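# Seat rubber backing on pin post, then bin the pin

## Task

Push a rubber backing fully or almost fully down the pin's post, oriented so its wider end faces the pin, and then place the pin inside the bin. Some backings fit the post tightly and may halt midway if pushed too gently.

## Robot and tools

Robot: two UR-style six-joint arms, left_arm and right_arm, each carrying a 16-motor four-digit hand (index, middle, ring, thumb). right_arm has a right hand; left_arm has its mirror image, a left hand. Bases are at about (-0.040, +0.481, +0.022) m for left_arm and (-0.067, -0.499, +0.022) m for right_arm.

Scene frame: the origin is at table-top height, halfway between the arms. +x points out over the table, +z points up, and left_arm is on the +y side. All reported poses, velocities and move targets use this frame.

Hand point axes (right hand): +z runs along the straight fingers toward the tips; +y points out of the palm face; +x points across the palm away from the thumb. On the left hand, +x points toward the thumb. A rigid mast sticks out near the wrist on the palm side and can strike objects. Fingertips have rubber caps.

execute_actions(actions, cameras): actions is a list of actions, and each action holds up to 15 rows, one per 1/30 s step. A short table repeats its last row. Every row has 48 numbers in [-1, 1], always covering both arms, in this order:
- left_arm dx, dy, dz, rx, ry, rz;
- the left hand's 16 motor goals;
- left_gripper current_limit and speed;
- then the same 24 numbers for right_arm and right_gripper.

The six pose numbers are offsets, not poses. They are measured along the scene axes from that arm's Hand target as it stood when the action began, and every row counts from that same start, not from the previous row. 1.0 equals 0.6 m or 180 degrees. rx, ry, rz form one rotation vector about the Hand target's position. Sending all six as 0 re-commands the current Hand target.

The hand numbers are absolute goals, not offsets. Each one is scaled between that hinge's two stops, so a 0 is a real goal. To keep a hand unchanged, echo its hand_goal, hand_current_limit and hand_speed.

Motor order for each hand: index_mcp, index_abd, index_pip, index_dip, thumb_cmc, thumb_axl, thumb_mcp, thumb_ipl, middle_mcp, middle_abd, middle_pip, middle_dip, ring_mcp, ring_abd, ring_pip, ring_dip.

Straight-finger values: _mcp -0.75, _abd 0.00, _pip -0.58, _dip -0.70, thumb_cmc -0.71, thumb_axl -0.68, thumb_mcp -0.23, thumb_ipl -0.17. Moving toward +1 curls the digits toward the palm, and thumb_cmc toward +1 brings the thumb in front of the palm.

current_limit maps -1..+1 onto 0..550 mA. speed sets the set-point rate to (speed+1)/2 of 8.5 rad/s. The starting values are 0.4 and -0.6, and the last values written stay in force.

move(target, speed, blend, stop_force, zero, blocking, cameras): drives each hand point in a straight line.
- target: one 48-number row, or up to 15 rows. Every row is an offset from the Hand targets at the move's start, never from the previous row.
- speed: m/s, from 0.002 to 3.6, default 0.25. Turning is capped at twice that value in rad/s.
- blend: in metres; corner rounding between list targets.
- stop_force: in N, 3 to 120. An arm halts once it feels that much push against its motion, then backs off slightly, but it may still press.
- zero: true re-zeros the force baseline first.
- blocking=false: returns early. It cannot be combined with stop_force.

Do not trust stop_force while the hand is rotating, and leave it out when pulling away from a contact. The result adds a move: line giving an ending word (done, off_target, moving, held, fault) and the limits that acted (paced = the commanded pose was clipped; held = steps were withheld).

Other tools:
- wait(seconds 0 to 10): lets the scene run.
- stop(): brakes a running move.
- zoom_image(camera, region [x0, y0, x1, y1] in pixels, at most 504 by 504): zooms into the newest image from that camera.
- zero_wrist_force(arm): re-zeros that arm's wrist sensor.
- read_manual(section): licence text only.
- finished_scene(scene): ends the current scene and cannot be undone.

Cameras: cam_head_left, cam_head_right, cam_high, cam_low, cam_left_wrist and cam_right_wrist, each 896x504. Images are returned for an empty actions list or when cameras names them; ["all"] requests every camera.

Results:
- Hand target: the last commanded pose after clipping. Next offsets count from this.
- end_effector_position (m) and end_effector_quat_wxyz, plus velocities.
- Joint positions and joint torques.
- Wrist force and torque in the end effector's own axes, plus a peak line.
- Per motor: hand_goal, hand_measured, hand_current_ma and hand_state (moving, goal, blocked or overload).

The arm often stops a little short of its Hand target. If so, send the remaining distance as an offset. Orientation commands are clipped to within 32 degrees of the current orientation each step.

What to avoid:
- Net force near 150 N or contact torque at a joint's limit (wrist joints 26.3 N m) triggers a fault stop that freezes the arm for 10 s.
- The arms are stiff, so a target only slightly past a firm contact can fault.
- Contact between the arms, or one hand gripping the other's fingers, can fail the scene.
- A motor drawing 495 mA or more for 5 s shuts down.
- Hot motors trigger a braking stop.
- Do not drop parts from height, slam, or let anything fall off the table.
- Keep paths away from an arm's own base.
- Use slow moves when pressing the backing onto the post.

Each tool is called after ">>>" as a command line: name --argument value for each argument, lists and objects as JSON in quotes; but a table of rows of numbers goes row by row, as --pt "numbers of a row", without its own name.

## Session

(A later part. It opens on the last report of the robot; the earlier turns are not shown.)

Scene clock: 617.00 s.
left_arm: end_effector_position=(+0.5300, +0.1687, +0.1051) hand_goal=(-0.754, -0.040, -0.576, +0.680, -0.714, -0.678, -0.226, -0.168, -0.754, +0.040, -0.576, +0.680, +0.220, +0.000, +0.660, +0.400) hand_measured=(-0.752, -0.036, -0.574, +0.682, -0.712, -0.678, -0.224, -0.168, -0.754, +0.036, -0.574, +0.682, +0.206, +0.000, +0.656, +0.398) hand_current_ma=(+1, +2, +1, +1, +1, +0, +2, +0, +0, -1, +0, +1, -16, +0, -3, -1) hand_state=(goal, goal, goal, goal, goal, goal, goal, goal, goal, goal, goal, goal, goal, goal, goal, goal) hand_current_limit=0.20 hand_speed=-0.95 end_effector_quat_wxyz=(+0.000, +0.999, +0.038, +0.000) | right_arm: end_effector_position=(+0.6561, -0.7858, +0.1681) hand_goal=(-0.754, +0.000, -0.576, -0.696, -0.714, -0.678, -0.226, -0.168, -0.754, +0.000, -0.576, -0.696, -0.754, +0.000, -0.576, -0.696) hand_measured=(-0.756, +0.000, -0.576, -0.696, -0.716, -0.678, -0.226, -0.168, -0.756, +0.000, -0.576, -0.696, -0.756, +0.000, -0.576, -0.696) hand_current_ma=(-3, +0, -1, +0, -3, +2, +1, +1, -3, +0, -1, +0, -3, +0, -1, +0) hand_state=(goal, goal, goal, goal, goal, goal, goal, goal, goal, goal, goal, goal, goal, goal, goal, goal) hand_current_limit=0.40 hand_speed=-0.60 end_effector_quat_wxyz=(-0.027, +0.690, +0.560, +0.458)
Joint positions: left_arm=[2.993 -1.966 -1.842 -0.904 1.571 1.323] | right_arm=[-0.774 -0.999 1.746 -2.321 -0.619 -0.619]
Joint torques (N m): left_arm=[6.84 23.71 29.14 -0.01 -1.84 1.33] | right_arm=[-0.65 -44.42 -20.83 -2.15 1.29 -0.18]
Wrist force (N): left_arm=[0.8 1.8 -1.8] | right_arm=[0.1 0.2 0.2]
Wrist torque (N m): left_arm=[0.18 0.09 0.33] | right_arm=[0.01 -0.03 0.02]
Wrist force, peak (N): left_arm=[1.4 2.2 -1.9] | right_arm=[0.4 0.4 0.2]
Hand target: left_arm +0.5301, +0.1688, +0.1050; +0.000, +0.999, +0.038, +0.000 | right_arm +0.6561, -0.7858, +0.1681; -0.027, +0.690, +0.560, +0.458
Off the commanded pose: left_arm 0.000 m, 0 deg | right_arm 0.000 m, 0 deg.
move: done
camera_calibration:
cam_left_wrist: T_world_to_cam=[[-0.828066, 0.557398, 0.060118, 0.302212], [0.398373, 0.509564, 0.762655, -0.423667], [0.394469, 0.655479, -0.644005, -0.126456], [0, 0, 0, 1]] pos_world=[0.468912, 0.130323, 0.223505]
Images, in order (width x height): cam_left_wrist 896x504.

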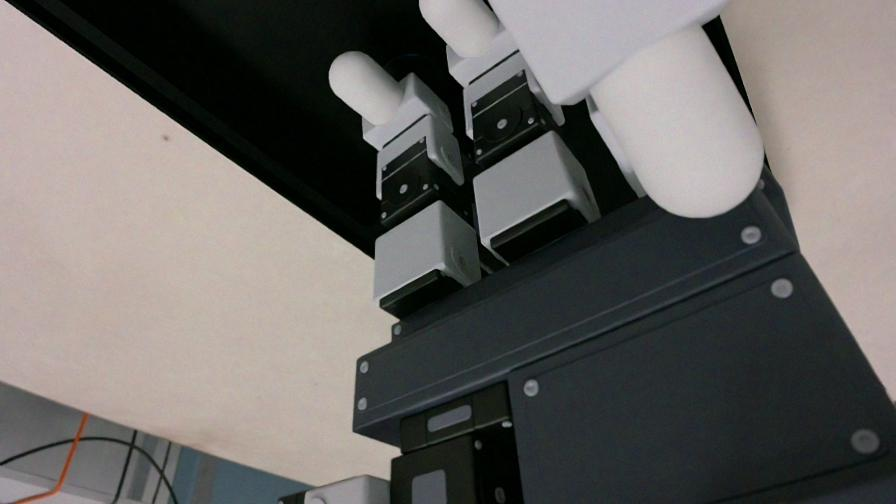

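>>> move --target '[0,0,-0.025,0,0,0,-0.754,-0.04,-0.576,0.68,-0.714,-0.677,-0.226,-0.168,-0.754,0.04,-0.576,0.68,0.22,0,0.66,0.4,0.4,-0.95,0,0,0,0,0,0,-0.754,0,-0.576,-0.696,-0.714,-0.678,-0.226,-0.168,-0.754,0,-0.576,-0.696,-0.754,0,-0.576,-0.696,0.4,-0.6]' --speed 0.006 --stop_force 24

>>> move --target '[0,0,0.0333,0,0,0,-0.754,-0.04,-0.576,0.68,-0.714,-0.677,-0.226,-0.168,-0.754,0.04,-0.576,0.68,0.22,0,0.66,0.4,0.2,-0.95,0,0,0,0,0,0,-0.754,0,-0.576,-0.696,-0.714,-0.678,-0.226,-0.168,-0.754,0,-0.576,-0.696,-0.754,0,-0.576,-0.696,0.4,-0.6]' --speed 0.03

Scene clock: 629.37 s.
left_arm: end_effector_position=(+0.5301, +0.1688, +0.0945) hand_goal=(-0.754, -0.040, -0.576, +0.680, -0.714, -0.678, -0.226, -0.168, -0.754, +0.040, -0.576, +0.680, +0.220, +0.000, +0.660, +0.400) hand_measured=(-0.756, -0.028, -0.568, +0.682, -0.712, -0.678, -0.224, -0.168, -0.754, +0.036, -0.574, +0.682, +0.206, +0.000, +0.656, +0.398) hand_current_ma=(+0, +9, +7, +1, +1, +0, +2, +0, +0, -1, +0, +1, -16, +0, -3, -1) hand_state=(goal, goal, goal, goal, goal, goal, goal, goal, goal, goal, goal, goal, goal, goal, goal, goal) hand_current_limit=0.40 hand_speed=-0.95 end_effector_quat_wxyz=(+0.000, +0.999, +0.038, +0.000) | right_arm: end_effector_position=(+0.6561, -0.7858, +0.1681) hand_goal=(-0.754, +0.000, -0.576, -0.696, -0.714, -0.678, -0.226, -0.168, -0.754, +0.000, -0.576, -0.696, -0.754, +0.000, -0.576, -0.696) hand_measured=(-0.756, +0.000, -0.576, -0.696, -0.716, -0.678, -0.226, -0.168, -0.756, +0.000, -0.576, -0.696, -0.756, +0.000, -0.576, -0.696) hand_current_ma=(-3, +0, -1, +0, -3, +2, +1, +1, -3, +0, -1, +0, -3, +0, -1, +0) hand_state=(goal, goal, goal, goal, goal, goal, goal, goal, goal, goal, goal, goal, goal, goal, goal, goal) hand_current_limit=0.40 hand_speed=-0.60 end_effector_quat_wxyz=(-0.027, +0.690, +0.560, +0.458)
Joint positions: left_arm=[2.993 -1.982 -1.852 -0.878 1.571 1.324] | right_arm=[-0.774 -0.999 1.746 -2.321 -0.619 -0.619]
Joint torques (N m): left_arm=[5.61 29.04 18.08 -3.51 1.04 1.49] | right_arm=[-0.29 -44.67 -20.44 -2.29 1.37 0.03]
Wrist force (N): left_arm=[0.8 0.1 -25.9] | right_arm=[0.1 0.1 0.2]
Wrist torque (N m): left_arm=[2.03 0.65 0.28] | right_arm=[-0.01 -0.02 0.01]
Wrist force, peak (N): left_arm=[0.6 -0.3 -30.7] | right_arm=[0.2 0.6 0.3]
Hand target: left_arm +0.5301, +0.1688, +0.0945; +0.000, +0.999, +0.038, +0.000 (not the last commanded pose) | right_arm +0.6561, -0.7858, +0.1681; -0.027, +0.690, +0.560, +0.458
Off the commanded pose: left_arm 0.004 m, 0 deg | right_arm 0.000 m, 0 deg.
move: contact (left_arm)

Scene clock: 630.30 s.
left_arm: end_effector_position=(+0.5302, +0.1688, +0.1147) hand_goal=(-0.754, -0.040, -0.576, +0.680, -0.714, -0.678, -0.226, -0.168, -0.754, +0.040, -0.576, +0.680, +0.220, +0.000, +0.660, +0.400) hand_measured=(-0.754, -0.036, -0.574, +0.682, -0.712, -0.678, -0.224, -0.168, -0.754, +0.036, -0.574, +0.682, +0.206, +0.000, +0.656, +0.398) hand_current_ma=(+0, +1, +1, +1, +1, +0, +2, +0, +0, -1, +0, +1, -16, +0, -3, -1) hand_state=(goal, goal, goal, goal, goal, goal, goal, goal, goal, goal, goal, goal, goal, goal, goal, goal) hand_current_limit=0.20 hand_speed=-0.95 end_effector_quat_wxyz=(+0.000, +0.999, +0.038, +0.000) end_effector_velocity=(+0.000, +0.000, -0.002) end_effector_angular_velocity=(-0.001, -0.001, +0.000) | right_arm: end_effector_position=(+0.6561, -0.7858, +0.1681) hand_goal=(-0.754, +0.000, -0.576, -0.696, -0.714, -0.678, -0.226, -0.168, -0.754, +0.000, -0.576, -0.696, -0.754, +0.000, -0.576, -0.696) hand_measured=(-0.756, +0.000, -0.576, -0.696, -0.716, -0.678, -0.226, -0.168, -0.756, +0.000, -0.576, -0.696, -0.756, +0.000, -0.576, -0.696) hand_current_ma=(-3, +0, -1, +0, -3, +2, +1, +1, -3, +0, -1, +0, -3, +0, -1, +0) hand_state=(goal, goal, goal, goal, goal, goal, goal, goal, goal, goal, goal, goal, goal, goal, goal, goal) hand_current_limit=0.40 hand_speed=-0.60 end_effector_quat_wxyz=(-0.027, +0.690, +0.560, +0.458)
Joint positions: left_arm=[2.993 -1.952 -1.833 -0.927 1.571 1.324] | right_arm=[-0.774 -0.999 1.746 -2.321 -0.619 -0.619]
Joint velocities: left_arm=[0 -0.003 -0.001 0.005 -0.001 0] | right_arm=[within noise]
Joint torques (N m): left_arm=[3.94 23.43 9.51 4.73 -0.21 1.43] | right_arm=[0.06 -44.59 -20.92 -2.14 1.31 -0.03]
Wrist force (N): left_arm=[0.9 1.8 -1.7] | right_arm=[0.1 0.3 0.3]
Wrist torque (N m): left_arm=[0.17 0.07 0.33] | right_arm=[0.01 -0.02 0.02]
Wrist force, peak (N): left_arm=[1.0 0.1 -25.7] | right_arm=[0.2 0.3 0.4]
Hand target: left_arm +0.5301, +0.1688, +0.1144; +0.000, +0.999, +0.038, +0.000 | right_arm +0.6561, -0.7858, +0.1681; -0.027, +0.690, +0.560, +0.458
Off the commanded pose: left_arm 0.000 m, 0 deg | right_arm 0.000 m, 0 deg.
move: done

>>> move --pt "-0.03 0.01 0.0307 0 0 0 -0.754 -0.04 -0.576 0.68 -0.714 -0.677 -0.226 -0.168 -0.754 0.04 -0.576 0.68 0.22 0 0.66 0.4 0.2 -0.95 0 0 0 0 0 0 -0.754 0 -0.576 -0.696 -0.714 -0.678 -0.226 -0.168 -0.754 0 -0.576 -0.696 -0.754 0 -0.576 -0.696 0.4 -0.6" --pt "-0.19 0.07 0.0307 0 0 0 -0.754 -0.04 -0.576 0.68 -0.714 -0.677 -0.226 -0.168 -0.754 0.04 -0.576 0.68 0.22 0 0.66 0.4 0.2 -0.95 0 0 0 0 0 0 -0.754 0 -0.576 -0.696 -0.714 -0.678 -0.226 -0.168 -0.754 0 -0.576 -0.696 -0.754 0 -0.576 -0.696 0.4 -0.6" --speed 0.15 --blend 0.01 --cameras '["cam_left_wrist"]'

>>> zoom_image --camera "cam_left_wrist" --region '[130, 60, 290, 180]'

Scene clock: 650.97 s.
left_arm: end_effector_position=(+0.4163, +0.2108, +0.1329) hand_goal=(-0.754, -0.040, -0.576, +0.680, -0.714, -0.678, -0.226, -0.168, -0.754, +0.040, -0.576, +0.680, +0.220, +0.000, +0.660, +0.400) hand_measured=(-0.754, -0.036, -0.574, +0.682, -0.712, -0.678, -0.224, -0.168, -0.754, +0.038, -0.574, +0.682, +0.206, +0.000, +0.656, +0.398) hand_current_ma=(+0, +1, +1, +1, +1, +0, +2, +0, +0, -1, +0, +1, -16, +0, -3, -1) hand_state=(goal, goal, goal, goal, goal, goal, goal, goal, goal, goal, goal, goal, goal, goal, goal, goal) hand_current_limit=0.20 hand_speed=-0.95 end_effector_quat_wxyz=(+0.000, +0.999, +0.038, +0.000) | right_arm: end_effector_position=(+0.6561, -0.7858, +0.1681) hand_goal=(-0.754, +0.000, -0.576, -0.696, -0.714, -0.678, -0.226, -0.168, -0.754, +0.000, -0.576, -0.696, -0.754, +0.000, -0.576, -0.696) hand_measured=(-0.756, +0.000, -0.576, -0.696, -0.716, -0.678, -0.226, -0.168, -0.756, +0.000, -0.576, -0.696, -0.756, +0.000, -0.576, -0.696) hand_current_ma=(-3, +0, -1, +0, -3, +2, +1, +1, -3, +0, -1, +0, -3, +0, -1, +0) hand_state=(goal, goal, goal, goal, goal, goal, goal, goal, goal, goal, goal, goal, goal, goal, goal, goal) hand_current_limit=0.40 hand_speed=-0.60 end_effector_quat_wxyz=(-0.027, +0.690, +0.560, +0.458)
Joint positions: left_arm=[3.042 -1.667 -2.151 -0.894 1.571 1.373] | right_arm=[-0.774 -0.999 1.746 -2.321 -0.619 -0.619]
Joint torques (N m): left_arm=[-8.38 30.46 8.22 -0.31 -1.98 -1.65] | right_arm=[-0.72 -44.01 -21.97 -2.25 1.22 -0.14]
Wrist force (N): left_arm=[0.9 1.9 -1.8] | right_arm=[0.3 0.2 0.3]
Wrist torque (N m): left_arm=[0.19 0.08 0.24] | right_arm=[0.00 -0.05 0.03]
Wrist force, peak (N): left_arm=[1.1 2.1 -2.5] | right_arm=[0.4 0.4 0.0]
Hand target: left_arm +0.4161, +0.2108, +0.1329; +0.000, +0.999, +0.038, +0.000 | right_arm +0.6561, -0.7858, +0.1681; -0.027, +0.690, +0.560, +0.458
Off the commanded pose: left_arm 0.000 m, 0 deg | right_arm 0.000 m, 0 deg.
move: done
camera_calibration:
cam_left_wrist: T_world_to_cam=[[-0.828107, 0.557348, 0.06002, 0.182889], [0.398181, 0.50947, 0.762818, -0.420943], [0.394577, 0.655594, -0.643821, -0.0913637], [0, 0, 0, 1]] pos_world=[0.355113, 0.172423, 0.251304]
Images, in order (width x height): cam_left_wrist 896x504.

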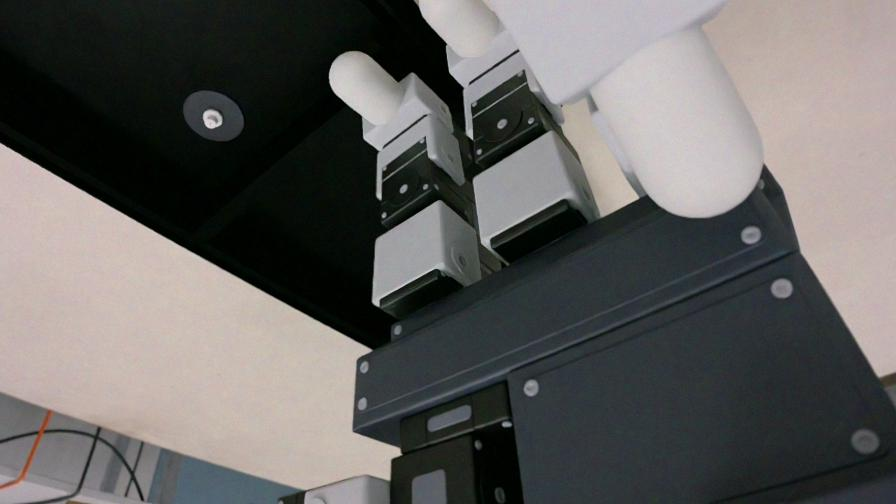

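Scaled by 3.150 from the camera's 896x504 image, which has a finer 1280x720 frame.

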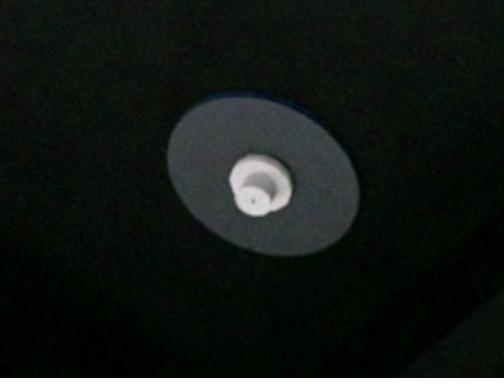

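>>> move --pt "0.2265 -0.0675 0 0 0 0 -0.754 -0.04 -0.576 0.68 -0.714 -0.677 -0.226 -0.168 -0.754 0.04 -0.576 0.68 0.22 0 0.66 0.4 0.2 -0.95 0 0 0 0 0 0 -0.754 0 -0.576 -0.696 -0.714 -0.678 -0.226 -0.168 -0.754 0 -0.576 -0.696 -0.754 0 -0.576 -0.696 0.4 -0.6" --pt "0.2265 -0.0675 -0.0548 0 0 0 -0.754 -0.04 -0.576 0.68 -0.714 -0.677 -0.226 -0.168 -0.754 0.04 -0.576 0.68 0.22 0 0.66 0.4 0.2 -0.95 0 0 0 0 0 0 -0.754 0 -0.576 -0.696 -0.714 -0.678 -0.226 -0.168 -0.754 0 -0.576 -0.696 -0.754 0 -0.576 -0.696 0.4 -0.6" --speed '[0.15,0.04]' --cameras '["cam_left_wrist"]'

>>> zoom_image --camera "cam_left_wrist" --region '[380, 0, 504, 110]'

Scene clock: 688.97 s.
left_arm: end_effector_position=(+0.5519, +0.1703, +0.0997) hand_goal=(-0.754, -0.040, -0.576, +0.680, -0.714, -0.678, -0.226, -0.168, -0.754, +0.040, -0.576, +0.680, +0.220, +0.000, +0.660, +0.400) hand_measured=(-0.754, -0.036, -0.574, +0.682, -0.712, -0.678, -0.224, -0.168, -0.754, +0.038, -0.574, +0.682, +0.206, +0.000, +0.656, +0.398) hand_current_ma=(+0, +1, +1, +1, +1, +0, +2, +0, +0, -1, +0, +1, -16, +0, -3, -1) hand_state=(goal, goal, goal, goal, goal, goal, goal, goal, goal, goal, goal, goal, goal, goal, goal, goal) hand_current_limit=0.20 hand_speed=-0.95 end_effector_quat_wxyz=(+0.000, +0.999, +0.038, +0.000) end_effector_velocity=(-0.002, +0.000, +0.001) end_effector_angular_velocity=(+0.001, +0.005, +0.000) | right_arm: end_effector_position=(+0.6561, -0.7858, +0.1681) hand_goal=(-0.754, +0.000, -0.576, -0.696, -0.714, -0.678, -0.226, -0.168, -0.754, +0.000, -0.576, -0.696, -0.754, +0.000, -0.576, -0.696) hand_measured=(-0.756, +0.000, -0.576, -0.696, -0.716, -0.678, -0.226, -0.168, -0.756, +0.000, -0.576, -0.696, -0.756, +0.000, -0.576, -0.696) hand_current_ma=(-3, +0, -1, +0, -3, +2, +1, +1, -3, +0, -1, +0, -3, +0, -1, +0) hand_state=(goal, goal, goal, goal, goal, goal, goal, goal, goal, goal, goal, goal, goal, goal, goal, goal) hand_current_limit=0.40 hand_speed=-0.60 end_effector_quat_wxyz=(-0.027, +0.690, +0.560, +0.458)
Joint positions: left_arm=[3.002 -2.012 -1.787 -0.912 1.571 1.332] | right_arm=[-0.774 -0.999 1.746 -2.321 -0.619 -0.619]
Joint velocities: left_arm=[0 0.003 0 -0.009 0.001 0] | right_arm=[within noise]
Joint torques (N m): left_arm=[8.22 45.62 27.95 -0.15 2.3 1.67] | right_arm=[-0.21 -45.35 -19.92 -2.09 1.26 -0.01]
Wrist force (N): left_arm=[0.9 1.9 -1.7] | right_arm=[0.1 0.2 0.0]
Wrist torque (N m): left_arm=[0.18 0.08 0.32] | right_arm=[0.03 -0.01 0.02]
Wrist force, peak (N): left_arm=[2.2 2.4 -1.7] | right_arm=[0.2 0.6 0.0]
Hand target: left_arm +0.5520, +0.1703, +0.1000; +0.000, +0.999, +0.038, +0.000 | right_arm +0.6561, -0.7858, +0.1681; -0.027, +0.690, +0.560, +0.458
Off the commanded pose: left_arm 0.000 m, 0 deg | right_arm 0.000 m, 0 deg.
move: done
camera_calibration:
cam_left_wrist: T_world_to_cam=[[-0.828063, 0.55739, 0.0602385, 0.319746], [0.398462, 0.50954, 0.762625, -0.429198], [0.394385, 0.655504, -0.64403, -0.139514], [0, 0, 0, 1]] pos_world=[0.490812, 0.131923, 0.218205]
Images, in order (width x height): cam_left_wrist 896x504.

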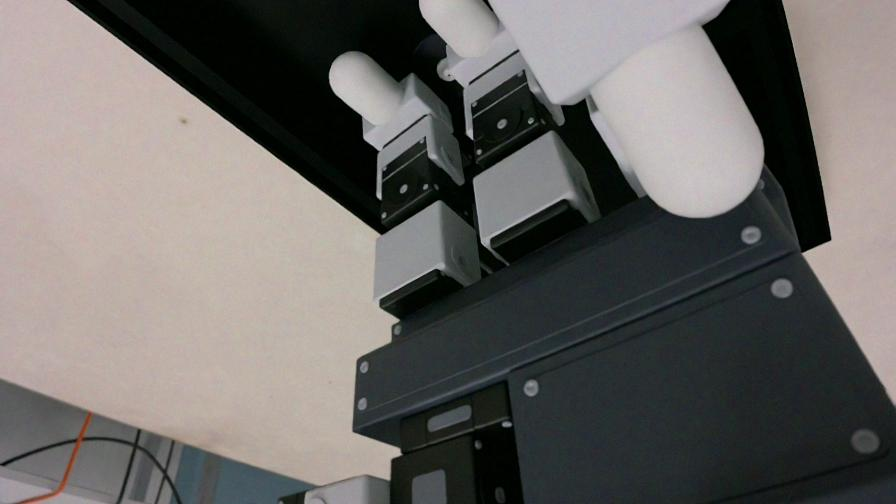

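Scaled by 4.065 from the camera's 896x504 image, which has a finer 1280x720 frame.

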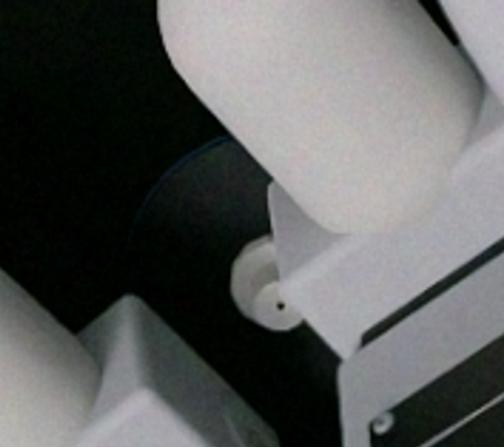

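>>> move --target '[0,0,-0.0147,0,0,0,-0.754,-0.04,-0.576,0.68,-0.714,-0.677,-0.226,-0.168,-0.754,0.04,-0.576,0.68,0.22,0,0.66,0.4,0.2,-0.95,0,0,0,0,0,0,-0.754,0,-0.576,-0.696,-0.714,-0.678,-0.226,-0.168,-0.754,0,-0.576,-0.696,-0.754,0,-0.576,-0.696,0.4,-0.6]' --speed 0.015 --stop_force 6

>>> move --target '[0,0,0,0,0,0,-0.754,0.2,-0.576,0.68,-0.714,-0.677,-0.226,-0.168,-0.754,-0.2,-0.576,0.68,0.22,0,0.66,0.4,0.2,-0.95,0,0,0,0,0,0,-0.754,0,-0.576,-0.696,-0.714,-0.678,-0.226,-0.168,-0.754,0,-0.576,-0.696,-0.754,0,-0.576,-0.696,0.4,-0.6]' --speed 0.05

>>> wait --seconds 0.6 --cameras '["cam_left_wrist"]'

>>> zoom_image --camera "cam_left_wrist" --region '[380, 0, 504, 110]'

Scene clock: 707.13 s.
left_arm: end_effector_position=(+0.5520, +0.1703, +0.0912) hand_goal=(-0.754, -0.040, -0.576, +0.680, -0.714, -0.678, -0.226, -0.168, -0.754, +0.040, -0.576, +0.680, +0.220, +0.000, +0.660, +0.400) hand_measured=(-0.754, -0.036, -0.574, +0.682, -0.712, -0.678, -0.224, -0.168, -0.754, +0.038, -0.574, +0.682, +0.206, +0.000, +0.656, +0.398) hand_current_ma=(+0, +1, +1, +1, +1, +0, +2, +0, +0, -1, +0, +1, -16, +0, -3, -1) hand_state=(goal, goal, goal, goal, goal, goal, goal, goal, goal, goal, goal, goal, goal, goal, goal, goal) hand_current_limit=0.20 hand_speed=-0.95 end_effector_quat_wxyz=(+0.000, +0.999, +0.038, +0.000) | right_arm: end_effector_position=(+0.6561, -0.7858, +0.1681) hand_goal=(-0.754, +0.000, -0.576, -0.696, -0.714, -0.678, -0.226, -0.168, -0.754, +0.000, -0.576, -0.696, -0.754, +0.000, -0.576, -0.696) hand_measured=(-0.756, +0.000, -0.576, -0.696, -0.716, -0.678, -0.226, -0.168, -0.756, +0.000, -0.576, -0.696, -0.756, +0.000, -0.576, -0.696) hand_current_ma=(-3, +0, -1, +0, -3, +2, +1, +1, -3, +0, -1, +0, -3, +0, -1, +0) hand_state=(goal, goal, goal, goal, goal, goal, goal, goal, goal, goal, goal, goal, goal, goal, goal, goal) hand_current_limit=0.40 hand_speed=-0.60 end_effector_quat_wxyz=(-0.027, +0.690, +0.560, +0.458)
Joint positions: left_arm=[3.002 -2.025 -1.794 -0.892 1.571 1.332] | right_arm=[-0.774 -0.999 1.746 -2.321 -0.619 -0.619]
Joint torques (N m): left_arm=[5.68 45.76 29.11 -0.28 -2.02 0.14] | right_arm=[-0.89 -44.71 -20.7 -2.03 1.1 0.03]
Wrist force (N): left_arm=[0.6 1.7 -1.9] | right_arm=[0.1 0.1 0.3]
Wrist torque (N m): left_arm=[0.17 0.11 0.30] | right_arm=[-0.02 -0.03 0.02]
Wrist force, peak (N): left_arm=[0.8 2.2 -1.9] | right_arm=[0.3 0.5 0.2]
Hand target: left_arm +0.5520, +0.1703, +0.0912; +0.000, +0.999, +0.038, +0.000 | right_arm +0.6561, -0.7858, +0.1681; -0.027, +0.690, +0.560, +0.458
Off the commanded pose: left_arm 0.000 m, 0 deg | right_arm 0.000 m, 0 deg.
move: done

Scene clock: 707.90 s.
left_arm: end_effector_position=(+0.5520, +0.1703, +0.0912) hand_goal=(-0.754, +0.200, -0.576, +0.680, -0.714, -0.678, -0.226, -0.168, -0.754, -0.200, -0.576, +0.680, +0.220, +0.000, +0.660, +0.400) hand_measured=(-0.754, +0.064, -0.574, +0.682, -0.712, -0.678, -0.224, -0.168, -0.754, -0.066, -0.574, +0.682, +0.206, +0.000, +0.656, +0.398) hand_current_ma=(+0, -72, +1, +1, +1, +0, +2, +0, +0, +69, +0, +1, -16, +0, -3, -1) hand_state=(goal, moving, goal, goal, goal, goal, goal, goal, goal, moving, goal, goal, goal, goal, goal, goal) hand_current_limit=0.20 hand_speed=-0.95 end_effector_quat_wxyz=(+0.000, +0.999, +0.038, +0.000) | right_arm: end_effector_position=(+0.6561, -0.7858, +0.1681) hand_goal=(-0.754, +0.000, -0.576, -0.696, -0.714, -0.678, -0.226, -0.168, -0.754, +0.000, -0.576, -0.696, -0.754, +0.000, -0.576, -0.696) hand_measured=(-0.756, +0.000, -0.576, -0.696, -0.716, -0.678, -0.226, -0.168, -0.756, +0.000, -0.576, -0.696, -0.756, +0.000, -0.576, -0.696) hand_current_ma=(-3, +0, -1, +0, -3, +2, +1, +1, -3, +0, -1, +0, -3, +0, -1, +0) hand_state=(goal, goal, goal, goal, goal, goal, goal, goal, goal, goal, goal, goal, goal, goal, goal, goal) hand_current_limit=0.40 hand_speed=-0.60 end_effector_quat_wxyz=(-0.027, +0.690, +0.560, +0.458)
Joint positions: left_arm=[3.002 -2.025 -1.794 -0.892 1.571 1.332] | right_arm=[-0.774 -0.999 1.746 -2.321 -0.619 -0.619]
Joint torques (N m): left_arm=[4.34 45.06 29.43 -0.2 -2.59 -0.12] | right_arm=[0.19 -44.64 -20.9 -2.17 1.12 0.03]
Wrist force (N): left_arm=[0.9 1.8 -1.6] | right_arm=[0.0 0.1 0.2]
Wrist torque (N m): left_arm=[0.16 0.08 0.31] | right_arm=[-0.01 -0.01 0.01]
Wrist force, peak (N): left_arm=[0.9 2.0 -1.9] | right_arm=[0.3 0.4 0.1]
Hand target: left_arm +0.5520, +0.1703, +0.0912; +0.000, +0.999, +0.038, +0.000 | right_arm +0.6561, -0.7858, +0.1681; -0.027, +0.690, +0.560, +0.458
Off the commanded pose: left_arm 0.000 m, 0 deg | right_arm 0.000 m, 0 deg.
move: done

Scene clock: 708.50 s.
left_arm: end_effector_position=(+0.5520, +0.1703, +0.0912) hand_goal=(-0.754, +0.200, -0.576, +0.680, -0.714, -0.678, -0.226, -0.168, -0.754, -0.200, -0.576, +0.680, +0.220, +0.000, +0.660, +0.400) hand_measured=(-0.754, +0.070, -0.574, +0.682, -0.712, -0.678, -0.224, -0.168, -0.754, -0.074, -0.574, +0.682, +0.206, +0.000, +0.656, +0.398) hand_current_ma=(+0, -330, +1, +1, +1, +0, +2, +0, +0, +316, +0, +1, -16, +0, -3, -1) hand_state=(goal, blocked, goal, goal, goal, goal, goal, goal, goal, blocked, goal, goal, goal, goal, goal, goal) hand_current_limit=0.20 hand_speed=-0.95 end_effector_quat_wxyz=(+0.000, +0.999, +0.038, +0.000) | right_arm: end_effector_position=(+0.6561, -0.7858, +0.1681) hand_goal=(-0.754, +0.000, -0.576, -0.696, -0.714, -0.678, -0.226, -0.168, -0.754, +0.000, -0.576, -0.696, -0.754, +0.000, -0.576, -0.696) hand_measured=(-0.756, +0.000, -0.576, -0.696, -0.716, -0.678, -0.226, -0.168, -0.756, +0.000, -0.576, -0.696, -0.756, +0.000, -0.576, -0.696) hand_current_ma=(-3, +0, -1, +0, -3, +2, +1, +1, -3, +0, -1, +0, -3, +0, -1, +0) hand_state=(goal, goal, goal, goal, goal, goal, goal, goal, goal, goal, goal, goal, goal, goal, goal, goal) hand_current_limit=0.40 hand_speed=-0.60 end_effector_quat_wxyz=(-0.027, +0.690, +0.560, +0.458)
Joint positions: left_arm=[3.002 -2.025 -1.794 -0.892 1.571 1.332] | right_arm=[-0.774 -0.999 1.746 -2.321 -0.619 -0.619]
Joint torques (N m): left_arm=[4.61 45.51 28.91 -0.2 -2.61 -0.38] | right_arm=[-0.57 -44.59 -20.41 -2.23 1.26 -0.01]
Wrist force (N): left_arm=[0.8 1.8 -1.7] | right_arm=[0.0 0.2 0.2]
Wrist torque (N m): left_arm=[0.16 0.10 0.30] | right_arm=[0.01 0.00 0.01]
Wrist force, peak (N): left_arm=[0.8 1.9 -1.9] | right_arm=[0.4 0.3 0.2]
Hand target: left_arm +0.5520, +0.1703, +0.0912; +0.000, +0.999, +0.038, +0.000 | right_arm +0.6561, -0.7858, +0.1681; -0.027, +0.690, +0.560, +0.458
Off the commanded pose: left_arm 0.000 m, 0 deg | right_arm 0.000 m, 0 deg.
wait: 0.60 s; at rest by 0.17 s
camera_calibration:
cam_left_wrist: T_world_to_cam=[[-0.828066, 0.557398, 0.060118, 0.320373], [0.398373, 0.509564, 0.762655, -0.422646], [0.394469, 0.655479, -0.644005, -0.145135], [0, 0, 0, 1]] pos_world=[0.490912, 0.131923, 0.209605]
Images, in order (width x height): cam_left_wrist 896x504.

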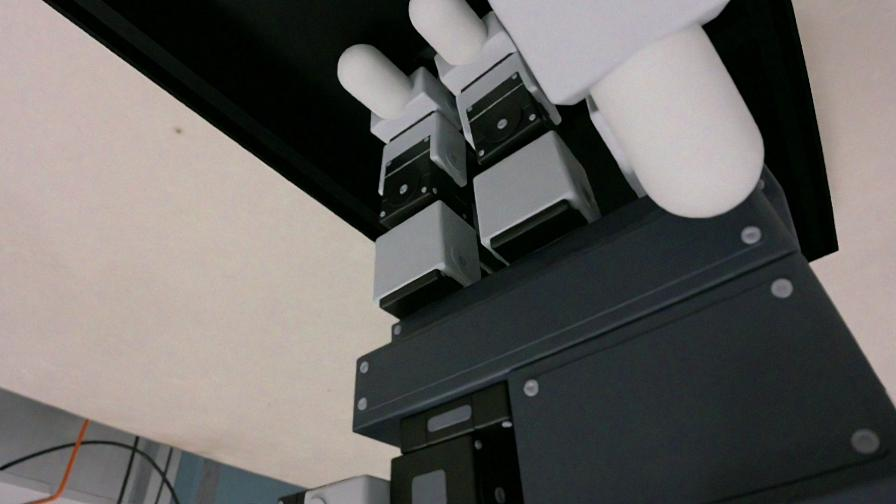

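Scaled by 4.065 from the camera's 896x504 image, which has a finer 1280x720 frame.

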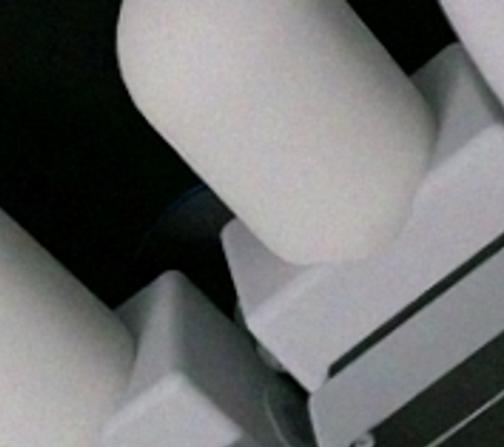

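>>> move --pt "0 0 0.0167 0 0 0 -0.754 0.2 -0.576 0.68 -0.714 -0.677 -0.226 -0.168 -0.754 -0.2 -0.576 0.68 0.22 0 0.66 0.4 0.2 -0.95 0 0 0 0 0 0 -0.754 0 -0.576 -0.696 -0.714 -0.678 -0.226 -0.168 -0.754 0 -0.576 -0.696 -0.754 0 -0.576 -0.696 0.4 -0.6" --pt "0 0 0.2 0 0 0 -0.754 0.2 -0.576 0.68 -0.714 -0.677 -0.226 -0.168 -0.754 -0.2 -0.576 0.68 0.22 0 0.66 0.4 0.2 -0.95 0 0 0 0 0 0 -0.754 0 -0.576 -0.696 -0.714 -0.678 -0.226 -0.168 -0.754 0 -0.576 -0.696 -0.754 0 -0.576 -0.696 0.4 -0.6" --speed '[0.01,0.04]' --cameras '["cam_high","cam_left_wrist"]'

>>> zoom_image --camera "cam_left_wrist" --region '[380, 0, 504, 110]'

>>> zoom_image --camera "cam_high" --region '[290, 140, 580, 320]'

Scene clock: 760.33 s.
left_arm: end_effector_position=(+0.5521, +0.1702, +0.2114) hand_goal=(-0.754, +0.200, -0.576, +0.680, -0.714, -0.678, -0.226, -0.168, -0.754, -0.200, -0.576, +0.680, +0.220, +0.000, +0.660, +0.400) hand_measured=(-0.754, +0.070, -0.574, +0.682, -0.712, -0.678, -0.224, -0.168, -0.754, -0.074, -0.574, +0.682, +0.206, +0.000, +0.656, +0.398) hand_current_ma=(+0, -330, +1, +1, +1, +0, +2, +0, +0, +316, +0, +1, -16, +0, -3, -1) hand_state=(goal, blocked, goal, goal, goal, goal, goal, goal, goal, blocked, goal, goal, goal, goal, goal, goal) hand_current_limit=0.20 hand_speed=-0.95 end_effector_quat_wxyz=(+0.000, +0.999, +0.038, +0.001) end_effector_velocity=(+0.000, +0.000, -0.001) end_effector_angular_velocity=(+0.000, -0.001, +0.000) | right_arm: end_effector_position=(+0.6561, -0.7858, +0.1681) hand_goal=(-0.754, +0.000, -0.576, -0.696, -0.714, -0.678, -0.226, -0.168, -0.754, +0.000, -0.576, -0.696, -0.754, +0.000, -0.576, -0.696) hand_measured=(-0.756, +0.000, -0.576, -0.696, -0.716, -0.678, -0.226, -0.168, -0.756, +0.000, -0.576, -0.696, -0.756, +0.000, -0.576, -0.696) hand_current_ma=(-3, +0, -1, +0, -3, +2, +1, +1, -3, +0, -1, +0, -3, +0, -1, +0) hand_state=(goal, goal, goal, goal, goal, goal, goal, goal, goal, goal, goal, goal, goal, goal, goal, goal) hand_current_limit=0.40 hand_speed=-0.60 end_effector_quat_wxyz=(-0.027, +0.690, +0.560, +0.458)
Joint positions: left_arm=[3.002 -1.88 -1.651 -1.18 1.571 1.332] | right_arm=[-0.774 -0.999 1.746 -2.321 -0.619 -0.619]
Joint velocities: left_arm=[0 -0.001 -0.003 0.005 0 0] | right_arm=[within noise]
Joint torques (N m): left_arm=[-0.61 24.58 5.75 4.58 -2.13 -1.05] | right_arm=[0.06 -44.71 -20.88 -2.14 1.24 -0.02]
Wrist force (N): left_arm=[0.7 1.7 -1.7] | right_arm=[0.0 0.3 0.0]
Wrist torque (N m): left_arm=[0.14 0.11 0.31] | right_arm=[0.04 -0.01 0.01]
Wrist force, peak (N): left_arm=[0.8 2.2 -1.8] | right_arm=[0.5 0.3 0.4]
Hand target: left_arm +0.5520, +0.1703, +0.2112; +0.000, +0.999, +0.038, +0.000 | right_arm +0.6561, -0.7858, +0.1681; -0.027, +0.690, +0.560, +0.458
Off the commanded pose: left_arm 0.000 m, 0 deg | right_arm 0.000 m, 0 deg.
move: done
camera_calibration:
cam_left_wrist: T_world_to_cam=[[-0.828084, 0.557407, 0.0597854, 0.313265], [0.398121, 0.509639, 0.762737, -0.514231], [0.394686, 0.655412, -0.64394, -0.0678448], [0, 0, 0, 1]] pos_world=[0.490913, 0.131922, 0.329806]
Images, in order (width x height): cam_high 896x504, cam_left_wrist 896x504.

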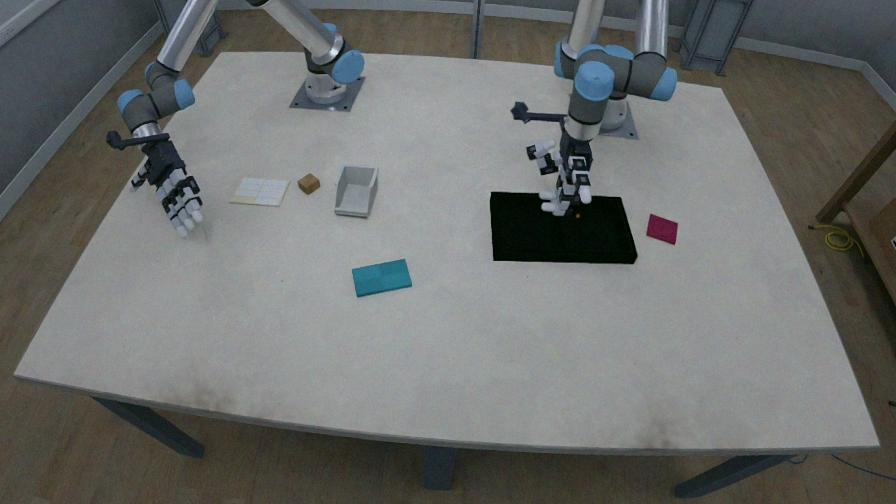

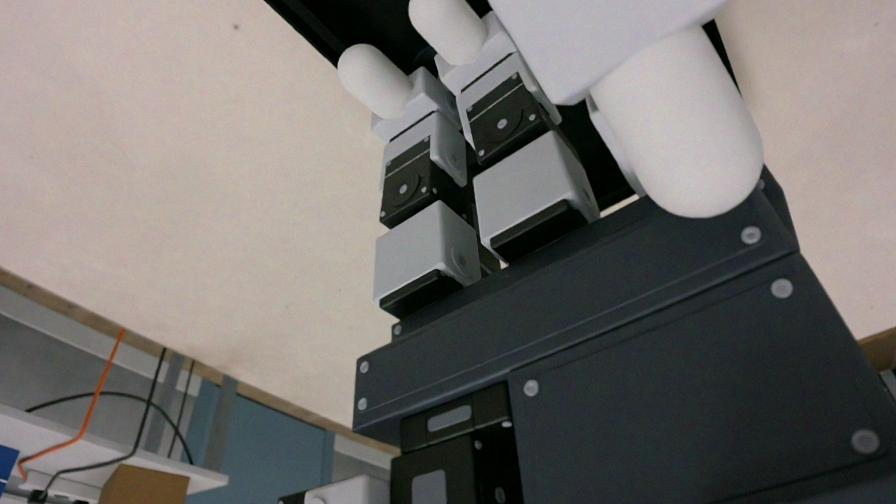

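Scaled by 4.065 from the camera's 896x504 image, which has a finer 1280x720 frame.

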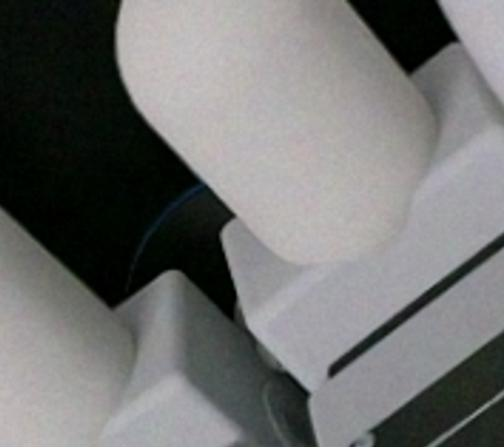

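Scaled by 1.738 from the camera's 896x504 image, which has a finer 1280x720 frame.

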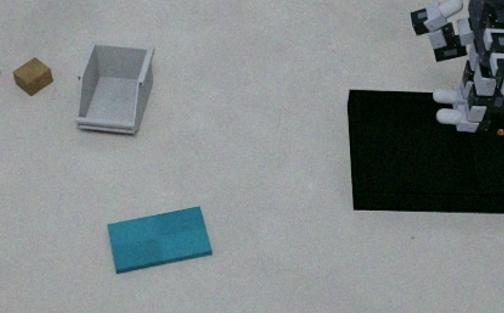

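>>> zoom_image --camera "cam_high" --region '[530, 165, 630, 250]'

>>> zoom_image --camera "cam_high" --region '[320, 150, 400, 230]'

Scaled by 5.040 from the camera's 896x504 image, which has a finer 1280x720 frame.

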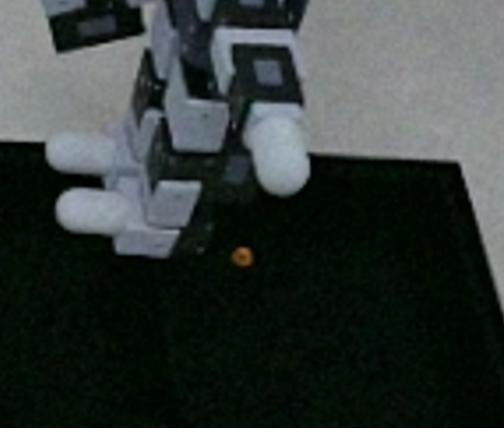

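Scaled by 6.300 from the camera's 896x504 image, which has a finer 1280x720 frame.

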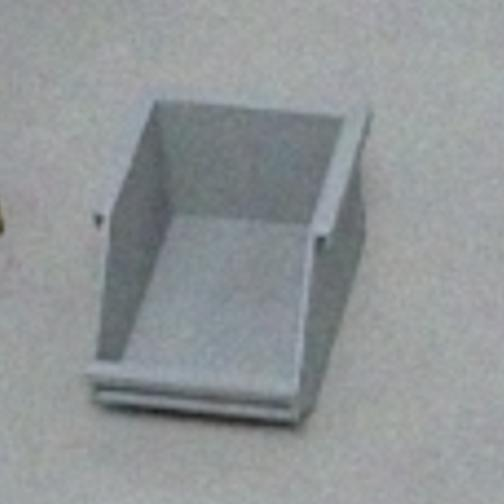

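>>> execute_actions --actions '[]' --cameras '["cam_head_left","cam_head_right","cam_high","cam_low"]'

>>> zoom_image --camera "cam_high" --region '[330, 160, 385, 222]'

Scene clock: 869.10 s.
left_arm: end_effector_position=(+0.5520, +0.1703, +0.2112) hand_goal=(-0.754, +0.200, -0.576, +0.680, -0.714, -0.678, -0.226, -0.168, -0.754, -0.200, -0.576, +0.680, +0.220, +0.000, +0.660, +0.400) hand_measured=(-0.754, +0.070, -0.574, +0.682, -0.712, -0.678, -0.224, -0.168, -0.754, -0.074, -0.574, +0.682, +0.206, +0.000, +0.656, +0.398) hand_current_ma=(+0, -330, +1, +1, +1, +0, +2, +0, +0, +316, +0, +1, -16, +0, -3, -1) hand_state=(goal, blocked, goal, goal, goal, goal, goal, goal, goal, blocked, goal, goal, goal, goal, goal, goal) hand_current_limit=0.20 hand_speed=-0.95 end_effector_quat_wxyz=(+0.000, +0.999, +0.038, +0.000) | right_arm: end_effector_position=(+0.6561, -0.7858, +0.1681) hand_goal=(-0.754, +0.000, -0.576, -0.696, -0.714, -0.678, -0.226, -0.168, -0.754, +0.000, -0.576, -0.696, -0.754, +0.000, -0.576, -0.696) hand_measured=(-0.756, +0.000, -0.576, -0.696, -0.716, -0.678, -0.226, -0.168, -0.756, +0.000, -0.576, -0.696, -0.756, +0.000, -0.576, -0.696) hand_current_ma=(-3, +0, -1, +0, -3, +2, +1, +1, -3, +0, -1, +0, -3, +0, -1, +0) hand_state=(goal, goal, goal, goal, goal, goal, goal, goal, goal, goal, goal, goal, goal, goal, goal, goal) hand_current_limit=0.40 hand_speed=-0.60 end_effector_quat_wxyz=(-0.027, +0.690, +0.560, +0.458)
Joint positions: left_arm=[3.002 -1.88 -1.652 -1.18 1.571 1.332] | right_arm=[-0.774 -0.999 1.746 -2.321 -0.619 -0.619]
Joint velocities: within noise
Joint torques (N m): left_arm=[-3.12 25.3 8.09 4.55 1.28 -0.13] | right_arm=[-0.81 -44.17 -21.36 -2.05 1.34 -0.13]
Wrist force (N): left_arm=[0.8 1.6 -1.7] | right_arm=[0.0 0.0 0.1]
Wrist torque (N m): left_arm=[0.14 0.09 0.31] | right_arm=[-0.01 -0.01 0.01]
Wrist force, peak (N): left_arm=[1.0 2.1 -1.8] | right_arm=[0.3 0.2 0.5]
Hand target: left_arm +0.5520, +0.1703, +0.2112; +0.000, +0.999, +0.038, +0.000 | right_arm +0.6561, -0.7858, +0.1681; -0.027, +0.690, +0.560, +0.458
Off the commanded pose: left_arm 0.000 m, 0 deg | right_arm 0.000 m, 0 deg.
Images, in order (width x height): cam_head_left 896x504, cam_head_right 896x504, cam_high 896x504, cam_low 896x504.

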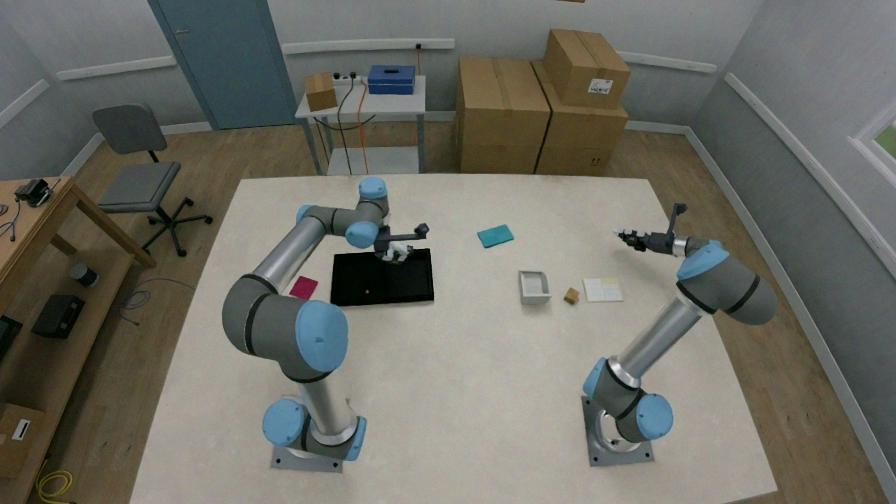

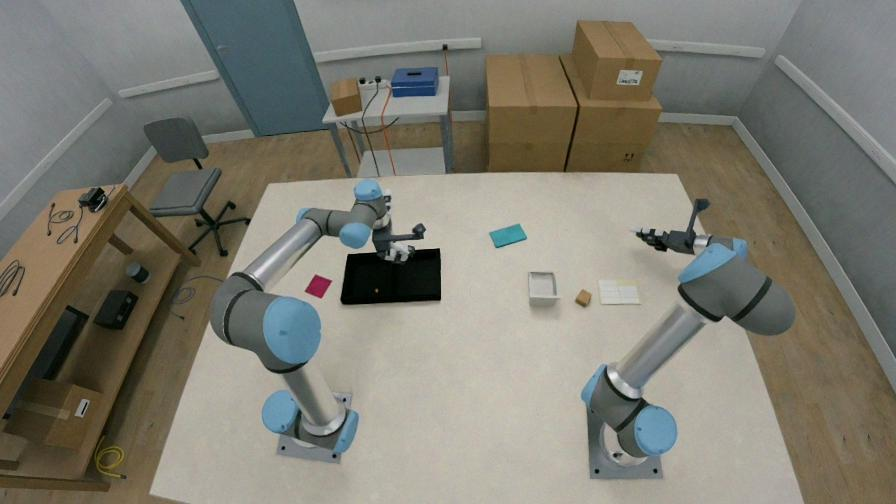

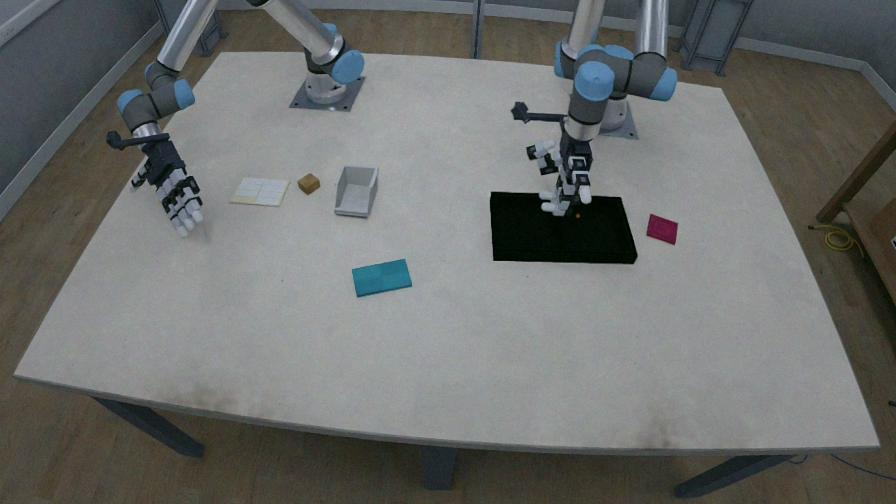

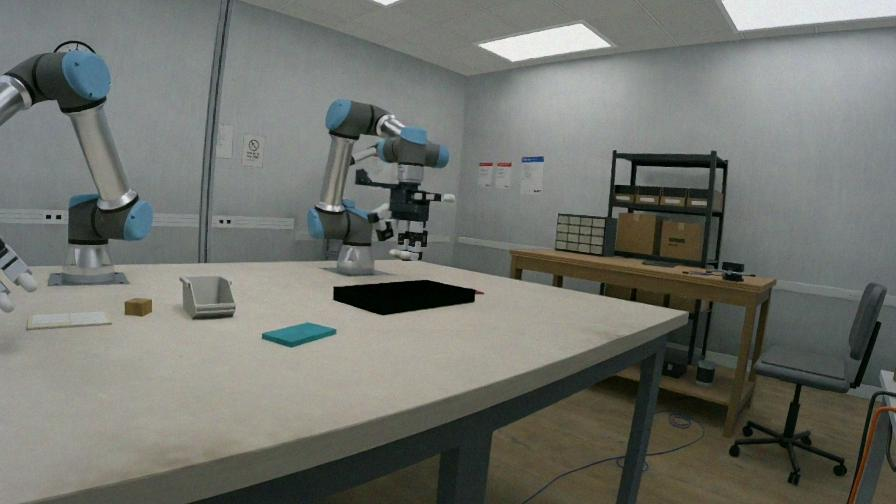

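Scaled by 8.129 from the camera's 896x504 image, which has a finer 1280x720 frame.

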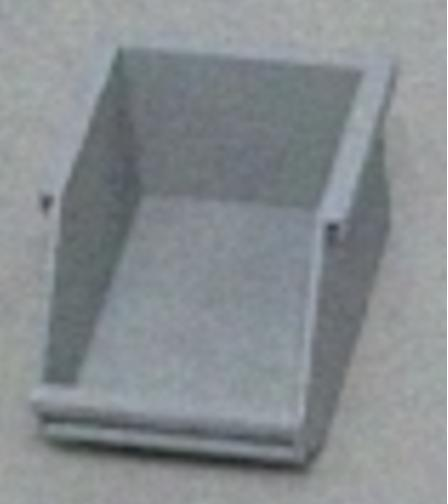

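>>> move --target '[-0.0367,-0.3338,0.098,0,0,0.4761,-0.754,0.2,-0.576,0.68,-0.714,-0.677,-0.226,-0.168,-0.754,-0.2,-0.576,0.68,0.22,0,0.66,0.4,0.2,-0.95,0,0,0,0,0,0,-0.754,0,-0.576,-0.696,-0.714,-0.678,-0.226,-0.168,-0.754,0,-0.576,-0.696,-0.754,0,-0.576,-0.696,0.4,-0.6]' --speed 0.2

>>> move --pt "-0.0178 -0.2146 -0.0167 -0.0015 -0.0861 -0.0054 -0.754 0.2 -0.576 0.68 -0.714 -0.677 -0.226 -0.168 -0.754 -0.2 -0.576 0.68 0.22 0 0.66 0.4 0.2 -0.95 0 0 0 0 0 0 -0.754 0 -0.576 -0.696 -0.714 -0.678 -0.226 -0.168 -0.754 0 -0.576 -0.696 -0.754 0 -0.576 -0.696 0.4 -0.6" --pt "-0.0355 -0.4292 -0.0333 -0.0030 -0.1722 -0.0108 -0.754 0.2 -0.576 0.68 -0.714 -0.677 -0.226 -0.168 -0.754 -0.2 -0.576 0.68 0.22 0 0.66 0.4 0.2 -0.95 0 0 0 0 0 0 -0.754 0 -0.576 -0.696 -0.714 -0.678 -0.226 -0.168 -0.754 0 -0.576 -0.696 -0.754 0 -0.576 -0.696 0.4 -0.6" --speed 0.12 --blend 0.04 --cameras '["cam_high","cam_left_wrist"]'

>>> zoom_image --camera "cam_high" --region '[300, 110, 420, 230]'

>>> zoom_image --camera "cam_left_wrist" --region '[380, 0, 504, 110]'

Scene clock: 942.00 s.
left_arm: end_effector_position=(+0.5300, -0.0301, +0.2699) hand_goal=(-0.754, +0.200, -0.576, +0.680, -0.714, -0.678, -0.226, -0.168, -0.754, -0.200, -0.576, +0.680, +0.220, +0.000, +0.660, +0.400) hand_measured=(-0.754, +0.070, -0.574, +0.682, -0.712, -0.678, -0.224, -0.168, -0.754, -0.074, -0.574, +0.682, +0.206, +0.000, +0.656, +0.398) hand_current_ma=(+0, -330, +1, +1, +1, +0, +2, +0, +0, +316, +0, +1, -16, +0, -3, -1) hand_state=(goal, blocked, goal, goal, goal, goal, goal, goal, goal, blocked, goal, goal, goal, goal, goal, goal) hand_current_limit=0.20 hand_speed=-0.95 end_effector_quat_wxyz=(+0.000, +0.707, +0.707, +0.000) | right_arm: end_effector_position=(+0.6561, -0.7858, +0.1681) hand_goal=(-0.754, +0.000, -0.576, -0.696, -0.714, -0.678, -0.226, -0.168, -0.754, +0.000, -0.576, -0.696, -0.754, +0.000, -0.576, -0.696) hand_measured=(-0.756, +0.000, -0.576, -0.696, -0.716, -0.678, -0.226, -0.168, -0.756, +0.000, -0.576, -0.696, -0.756, +0.000, -0.576, -0.696) hand_current_ma=(-3, +0, -1, +0, -3, +2, +1, +1, -3, +0, -1, +0, -3, +0, -1, +0) hand_state=(goal, goal, goal, goal, goal, goal, goal, goal, goal, goal, goal, goal, goal, goal, goal, goal) hand_current_limit=0.40 hand_speed=-0.60 end_effector_quat_wxyz=(-0.027, +0.690, +0.560, +0.458)
Joint positions: left_arm=[2.517 -2.114 -1.154 -1.446 1.571 -0.648] | right_arm=[-0.774 -0.999 1.746 -2.321 -0.619 -0.619]
Joint torques (N m): left_arm=[7.22 47.73 18.64 4.51 2.57 -1.89] | right_arm=[-0.69 -44.57 -21.36 -2.13 1.16 -0.07]
Wrist force (N): left_arm=[0.8 2.0 -1.7] | right_arm=[-0.1 0.3 0.3]
Wrist torque (N m): left_arm=[0.19 0.08 0.18] | right_arm=[0.00 0.00 0.00]
Wrist force, peak (N): left_arm=[0.8 2.0 -2.1] | right_arm=[0.1 0.5 0.3]
Hand target: left_arm +0.5300, -0.0300, +0.2700; +0.000, +0.707, +0.707, +0.000 | right_arm +0.6561, -0.7858, +0.1681; -0.027, +0.690, +0.560, +0.458
Off the commanded pose: left_arm 0.000 m, 0 deg | right_arm 0.000 m, 0 deg.
move: done

Scene clock: 944.77 s.
left_arm: end_effector_position=(+0.5087, -0.2875, +0.2500) hand_goal=(-0.754, +0.200, -0.576, +0.680, -0.714, -0.678, -0.226, -0.168, -0.754, -0.200, -0.576, +0.680, +0.220, +0.000, +0.660, +0.400) hand_measured=(-0.756, +0.070, -0.574, +0.682, -0.716, -0.678, -0.224, -0.168, -0.756, -0.074, -0.574, +0.682, +0.206, +0.000, +0.658, +0.398) hand_current_ma=(-1, -330, +1, +1, -1, +0, +2, +0, -1, +316, +0, +1, -16, +0, -1, -1) hand_state=(goal, blocked, goal, goal, goal, goal, goal, goal, goal, blocked, goal, goal, goal, goal, goal, goal) hand_current_limit=0.20 hand_speed=-0.95 end_effector_quat_wxyz=(+0.192, +0.693, +0.670, +0.186) | right_arm: end_effector_position=(+0.6561, -0.7858, +0.1681) hand_goal=(-0.754, +0.000, -0.576, -0.696, -0.714, -0.678, -0.226, -0.168, -0.754, +0.000, -0.576, -0.696, -0.754, +0.000, -0.576, -0.696) hand_measured=(-0.756, +0.000, -0.576, -0.696, -0.716, -0.678, -0.226, -0.168, -0.756, +0.000, -0.576, -0.696, -0.756, +0.000, -0.576, -0.696) hand_current_ma=(-3, +0, -1, +0, -3, +2, +1, +1, -3, +0, -1, +0, -3, +0, -1, +0) hand_state=(goal, goal, goal, goal, goal, goal, goal, goal, goal, goal, goal, goal, goal, goal, goal, goal) hand_current_limit=0.40 hand_speed=-0.60 end_effector_quat_wxyz=(-0.027, +0.690, +0.560, +0.458)
Joint positions: left_arm=[2.176 -2.608 -0.611 -1.159 2.005 -0.881] | right_arm=[-0.774 -0.999 1.746 -2.321 -0.619 -0.619]
Joint torques (N m): left_arm=[3.6 51.04 26.55 5.12 0.01 1.56] | right_arm=[-0.21 -44.42 -21.92 -2.2 1.21 0]
Wrist force (N): left_arm=[1.2 3.2 -1.3] | right_arm=[0.1 0.1 0.1]
Wrist torque (N m): left_arm=[0.04 0.01 0.53] | right_arm=[0.00 -0.02 0.01]
Wrist force, peak (N): left_arm=[1.3 3.6 -1.4] | right_arm=[0.4 0.4 0.1]
Hand target: left_arm +0.5087, -0.2875, +0.2500; +0.192, +0.693, +0.670, +0.186 | right_arm +0.6561, -0.7858, +0.1681; -0.027, +0.690, +0.560, +0.458
Off the commanded pose: left_arm 0.000 m, 0 deg | right_arm 0.000 m, 0 deg.
move: done
camera_calibration:
cam_left_wrist: T_world_to_cam=[[-0.58759, -0.763957, -0.26666, 0.109522], [-0.78705, 0.463096, 0.407547, 0.385127], [-0.18786, 0.449345, -0.873383, 0.568599], [0, 0, 0, 1]] pos_world=[0.474285, -0.350178, 0.368852]
Images, in order (width x height): cam_high 896x504, cam_left_wrist 896x504.

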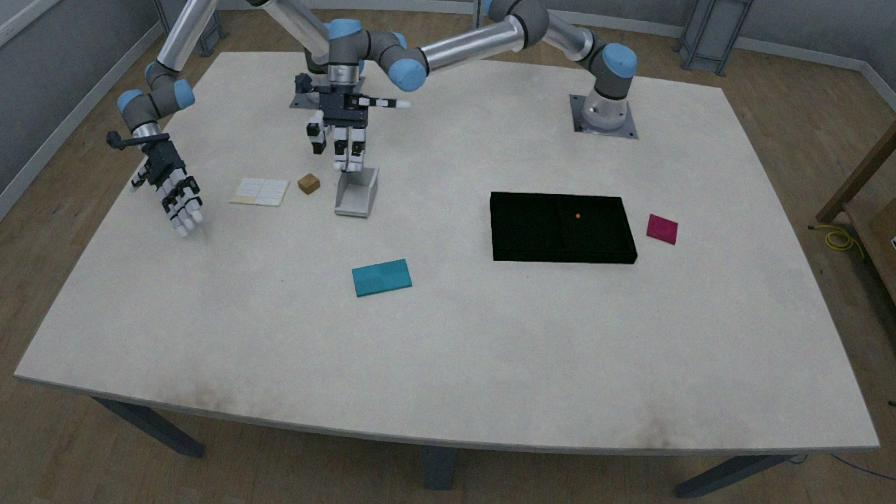

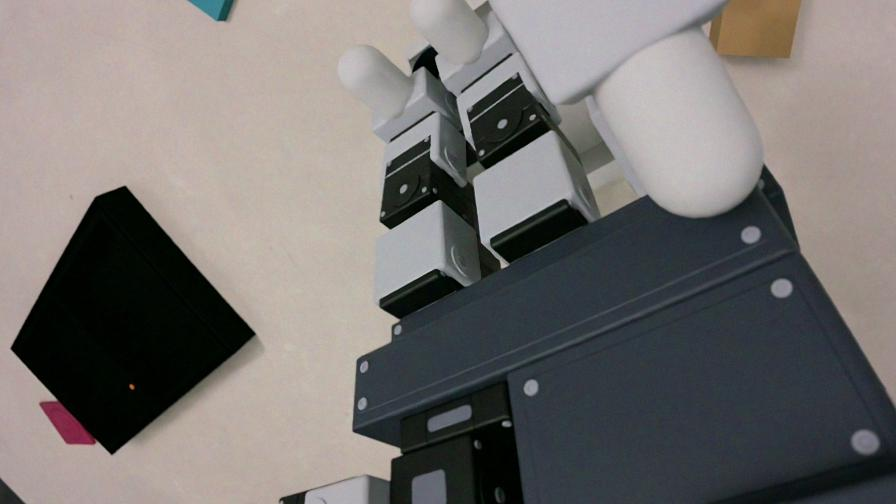

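Scaled by 4.200 from the camera's 896x504 image, which has a finer 1280x720 frame.

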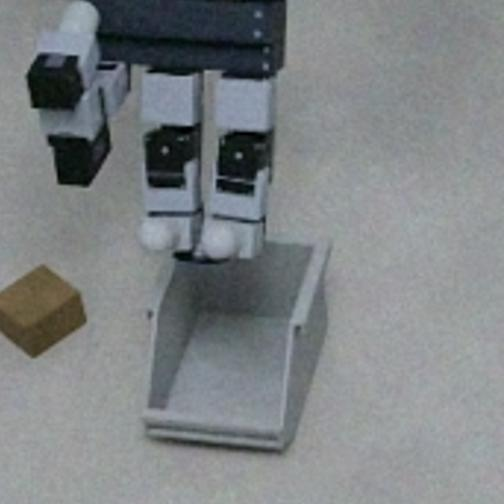

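Scaled by 4.065 from the camera's 896x504 image, which has a finer 1280x720 frame.

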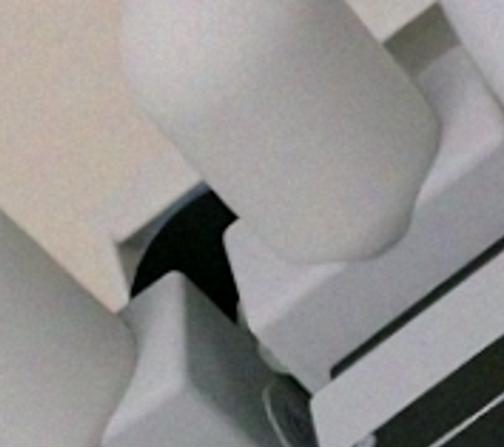

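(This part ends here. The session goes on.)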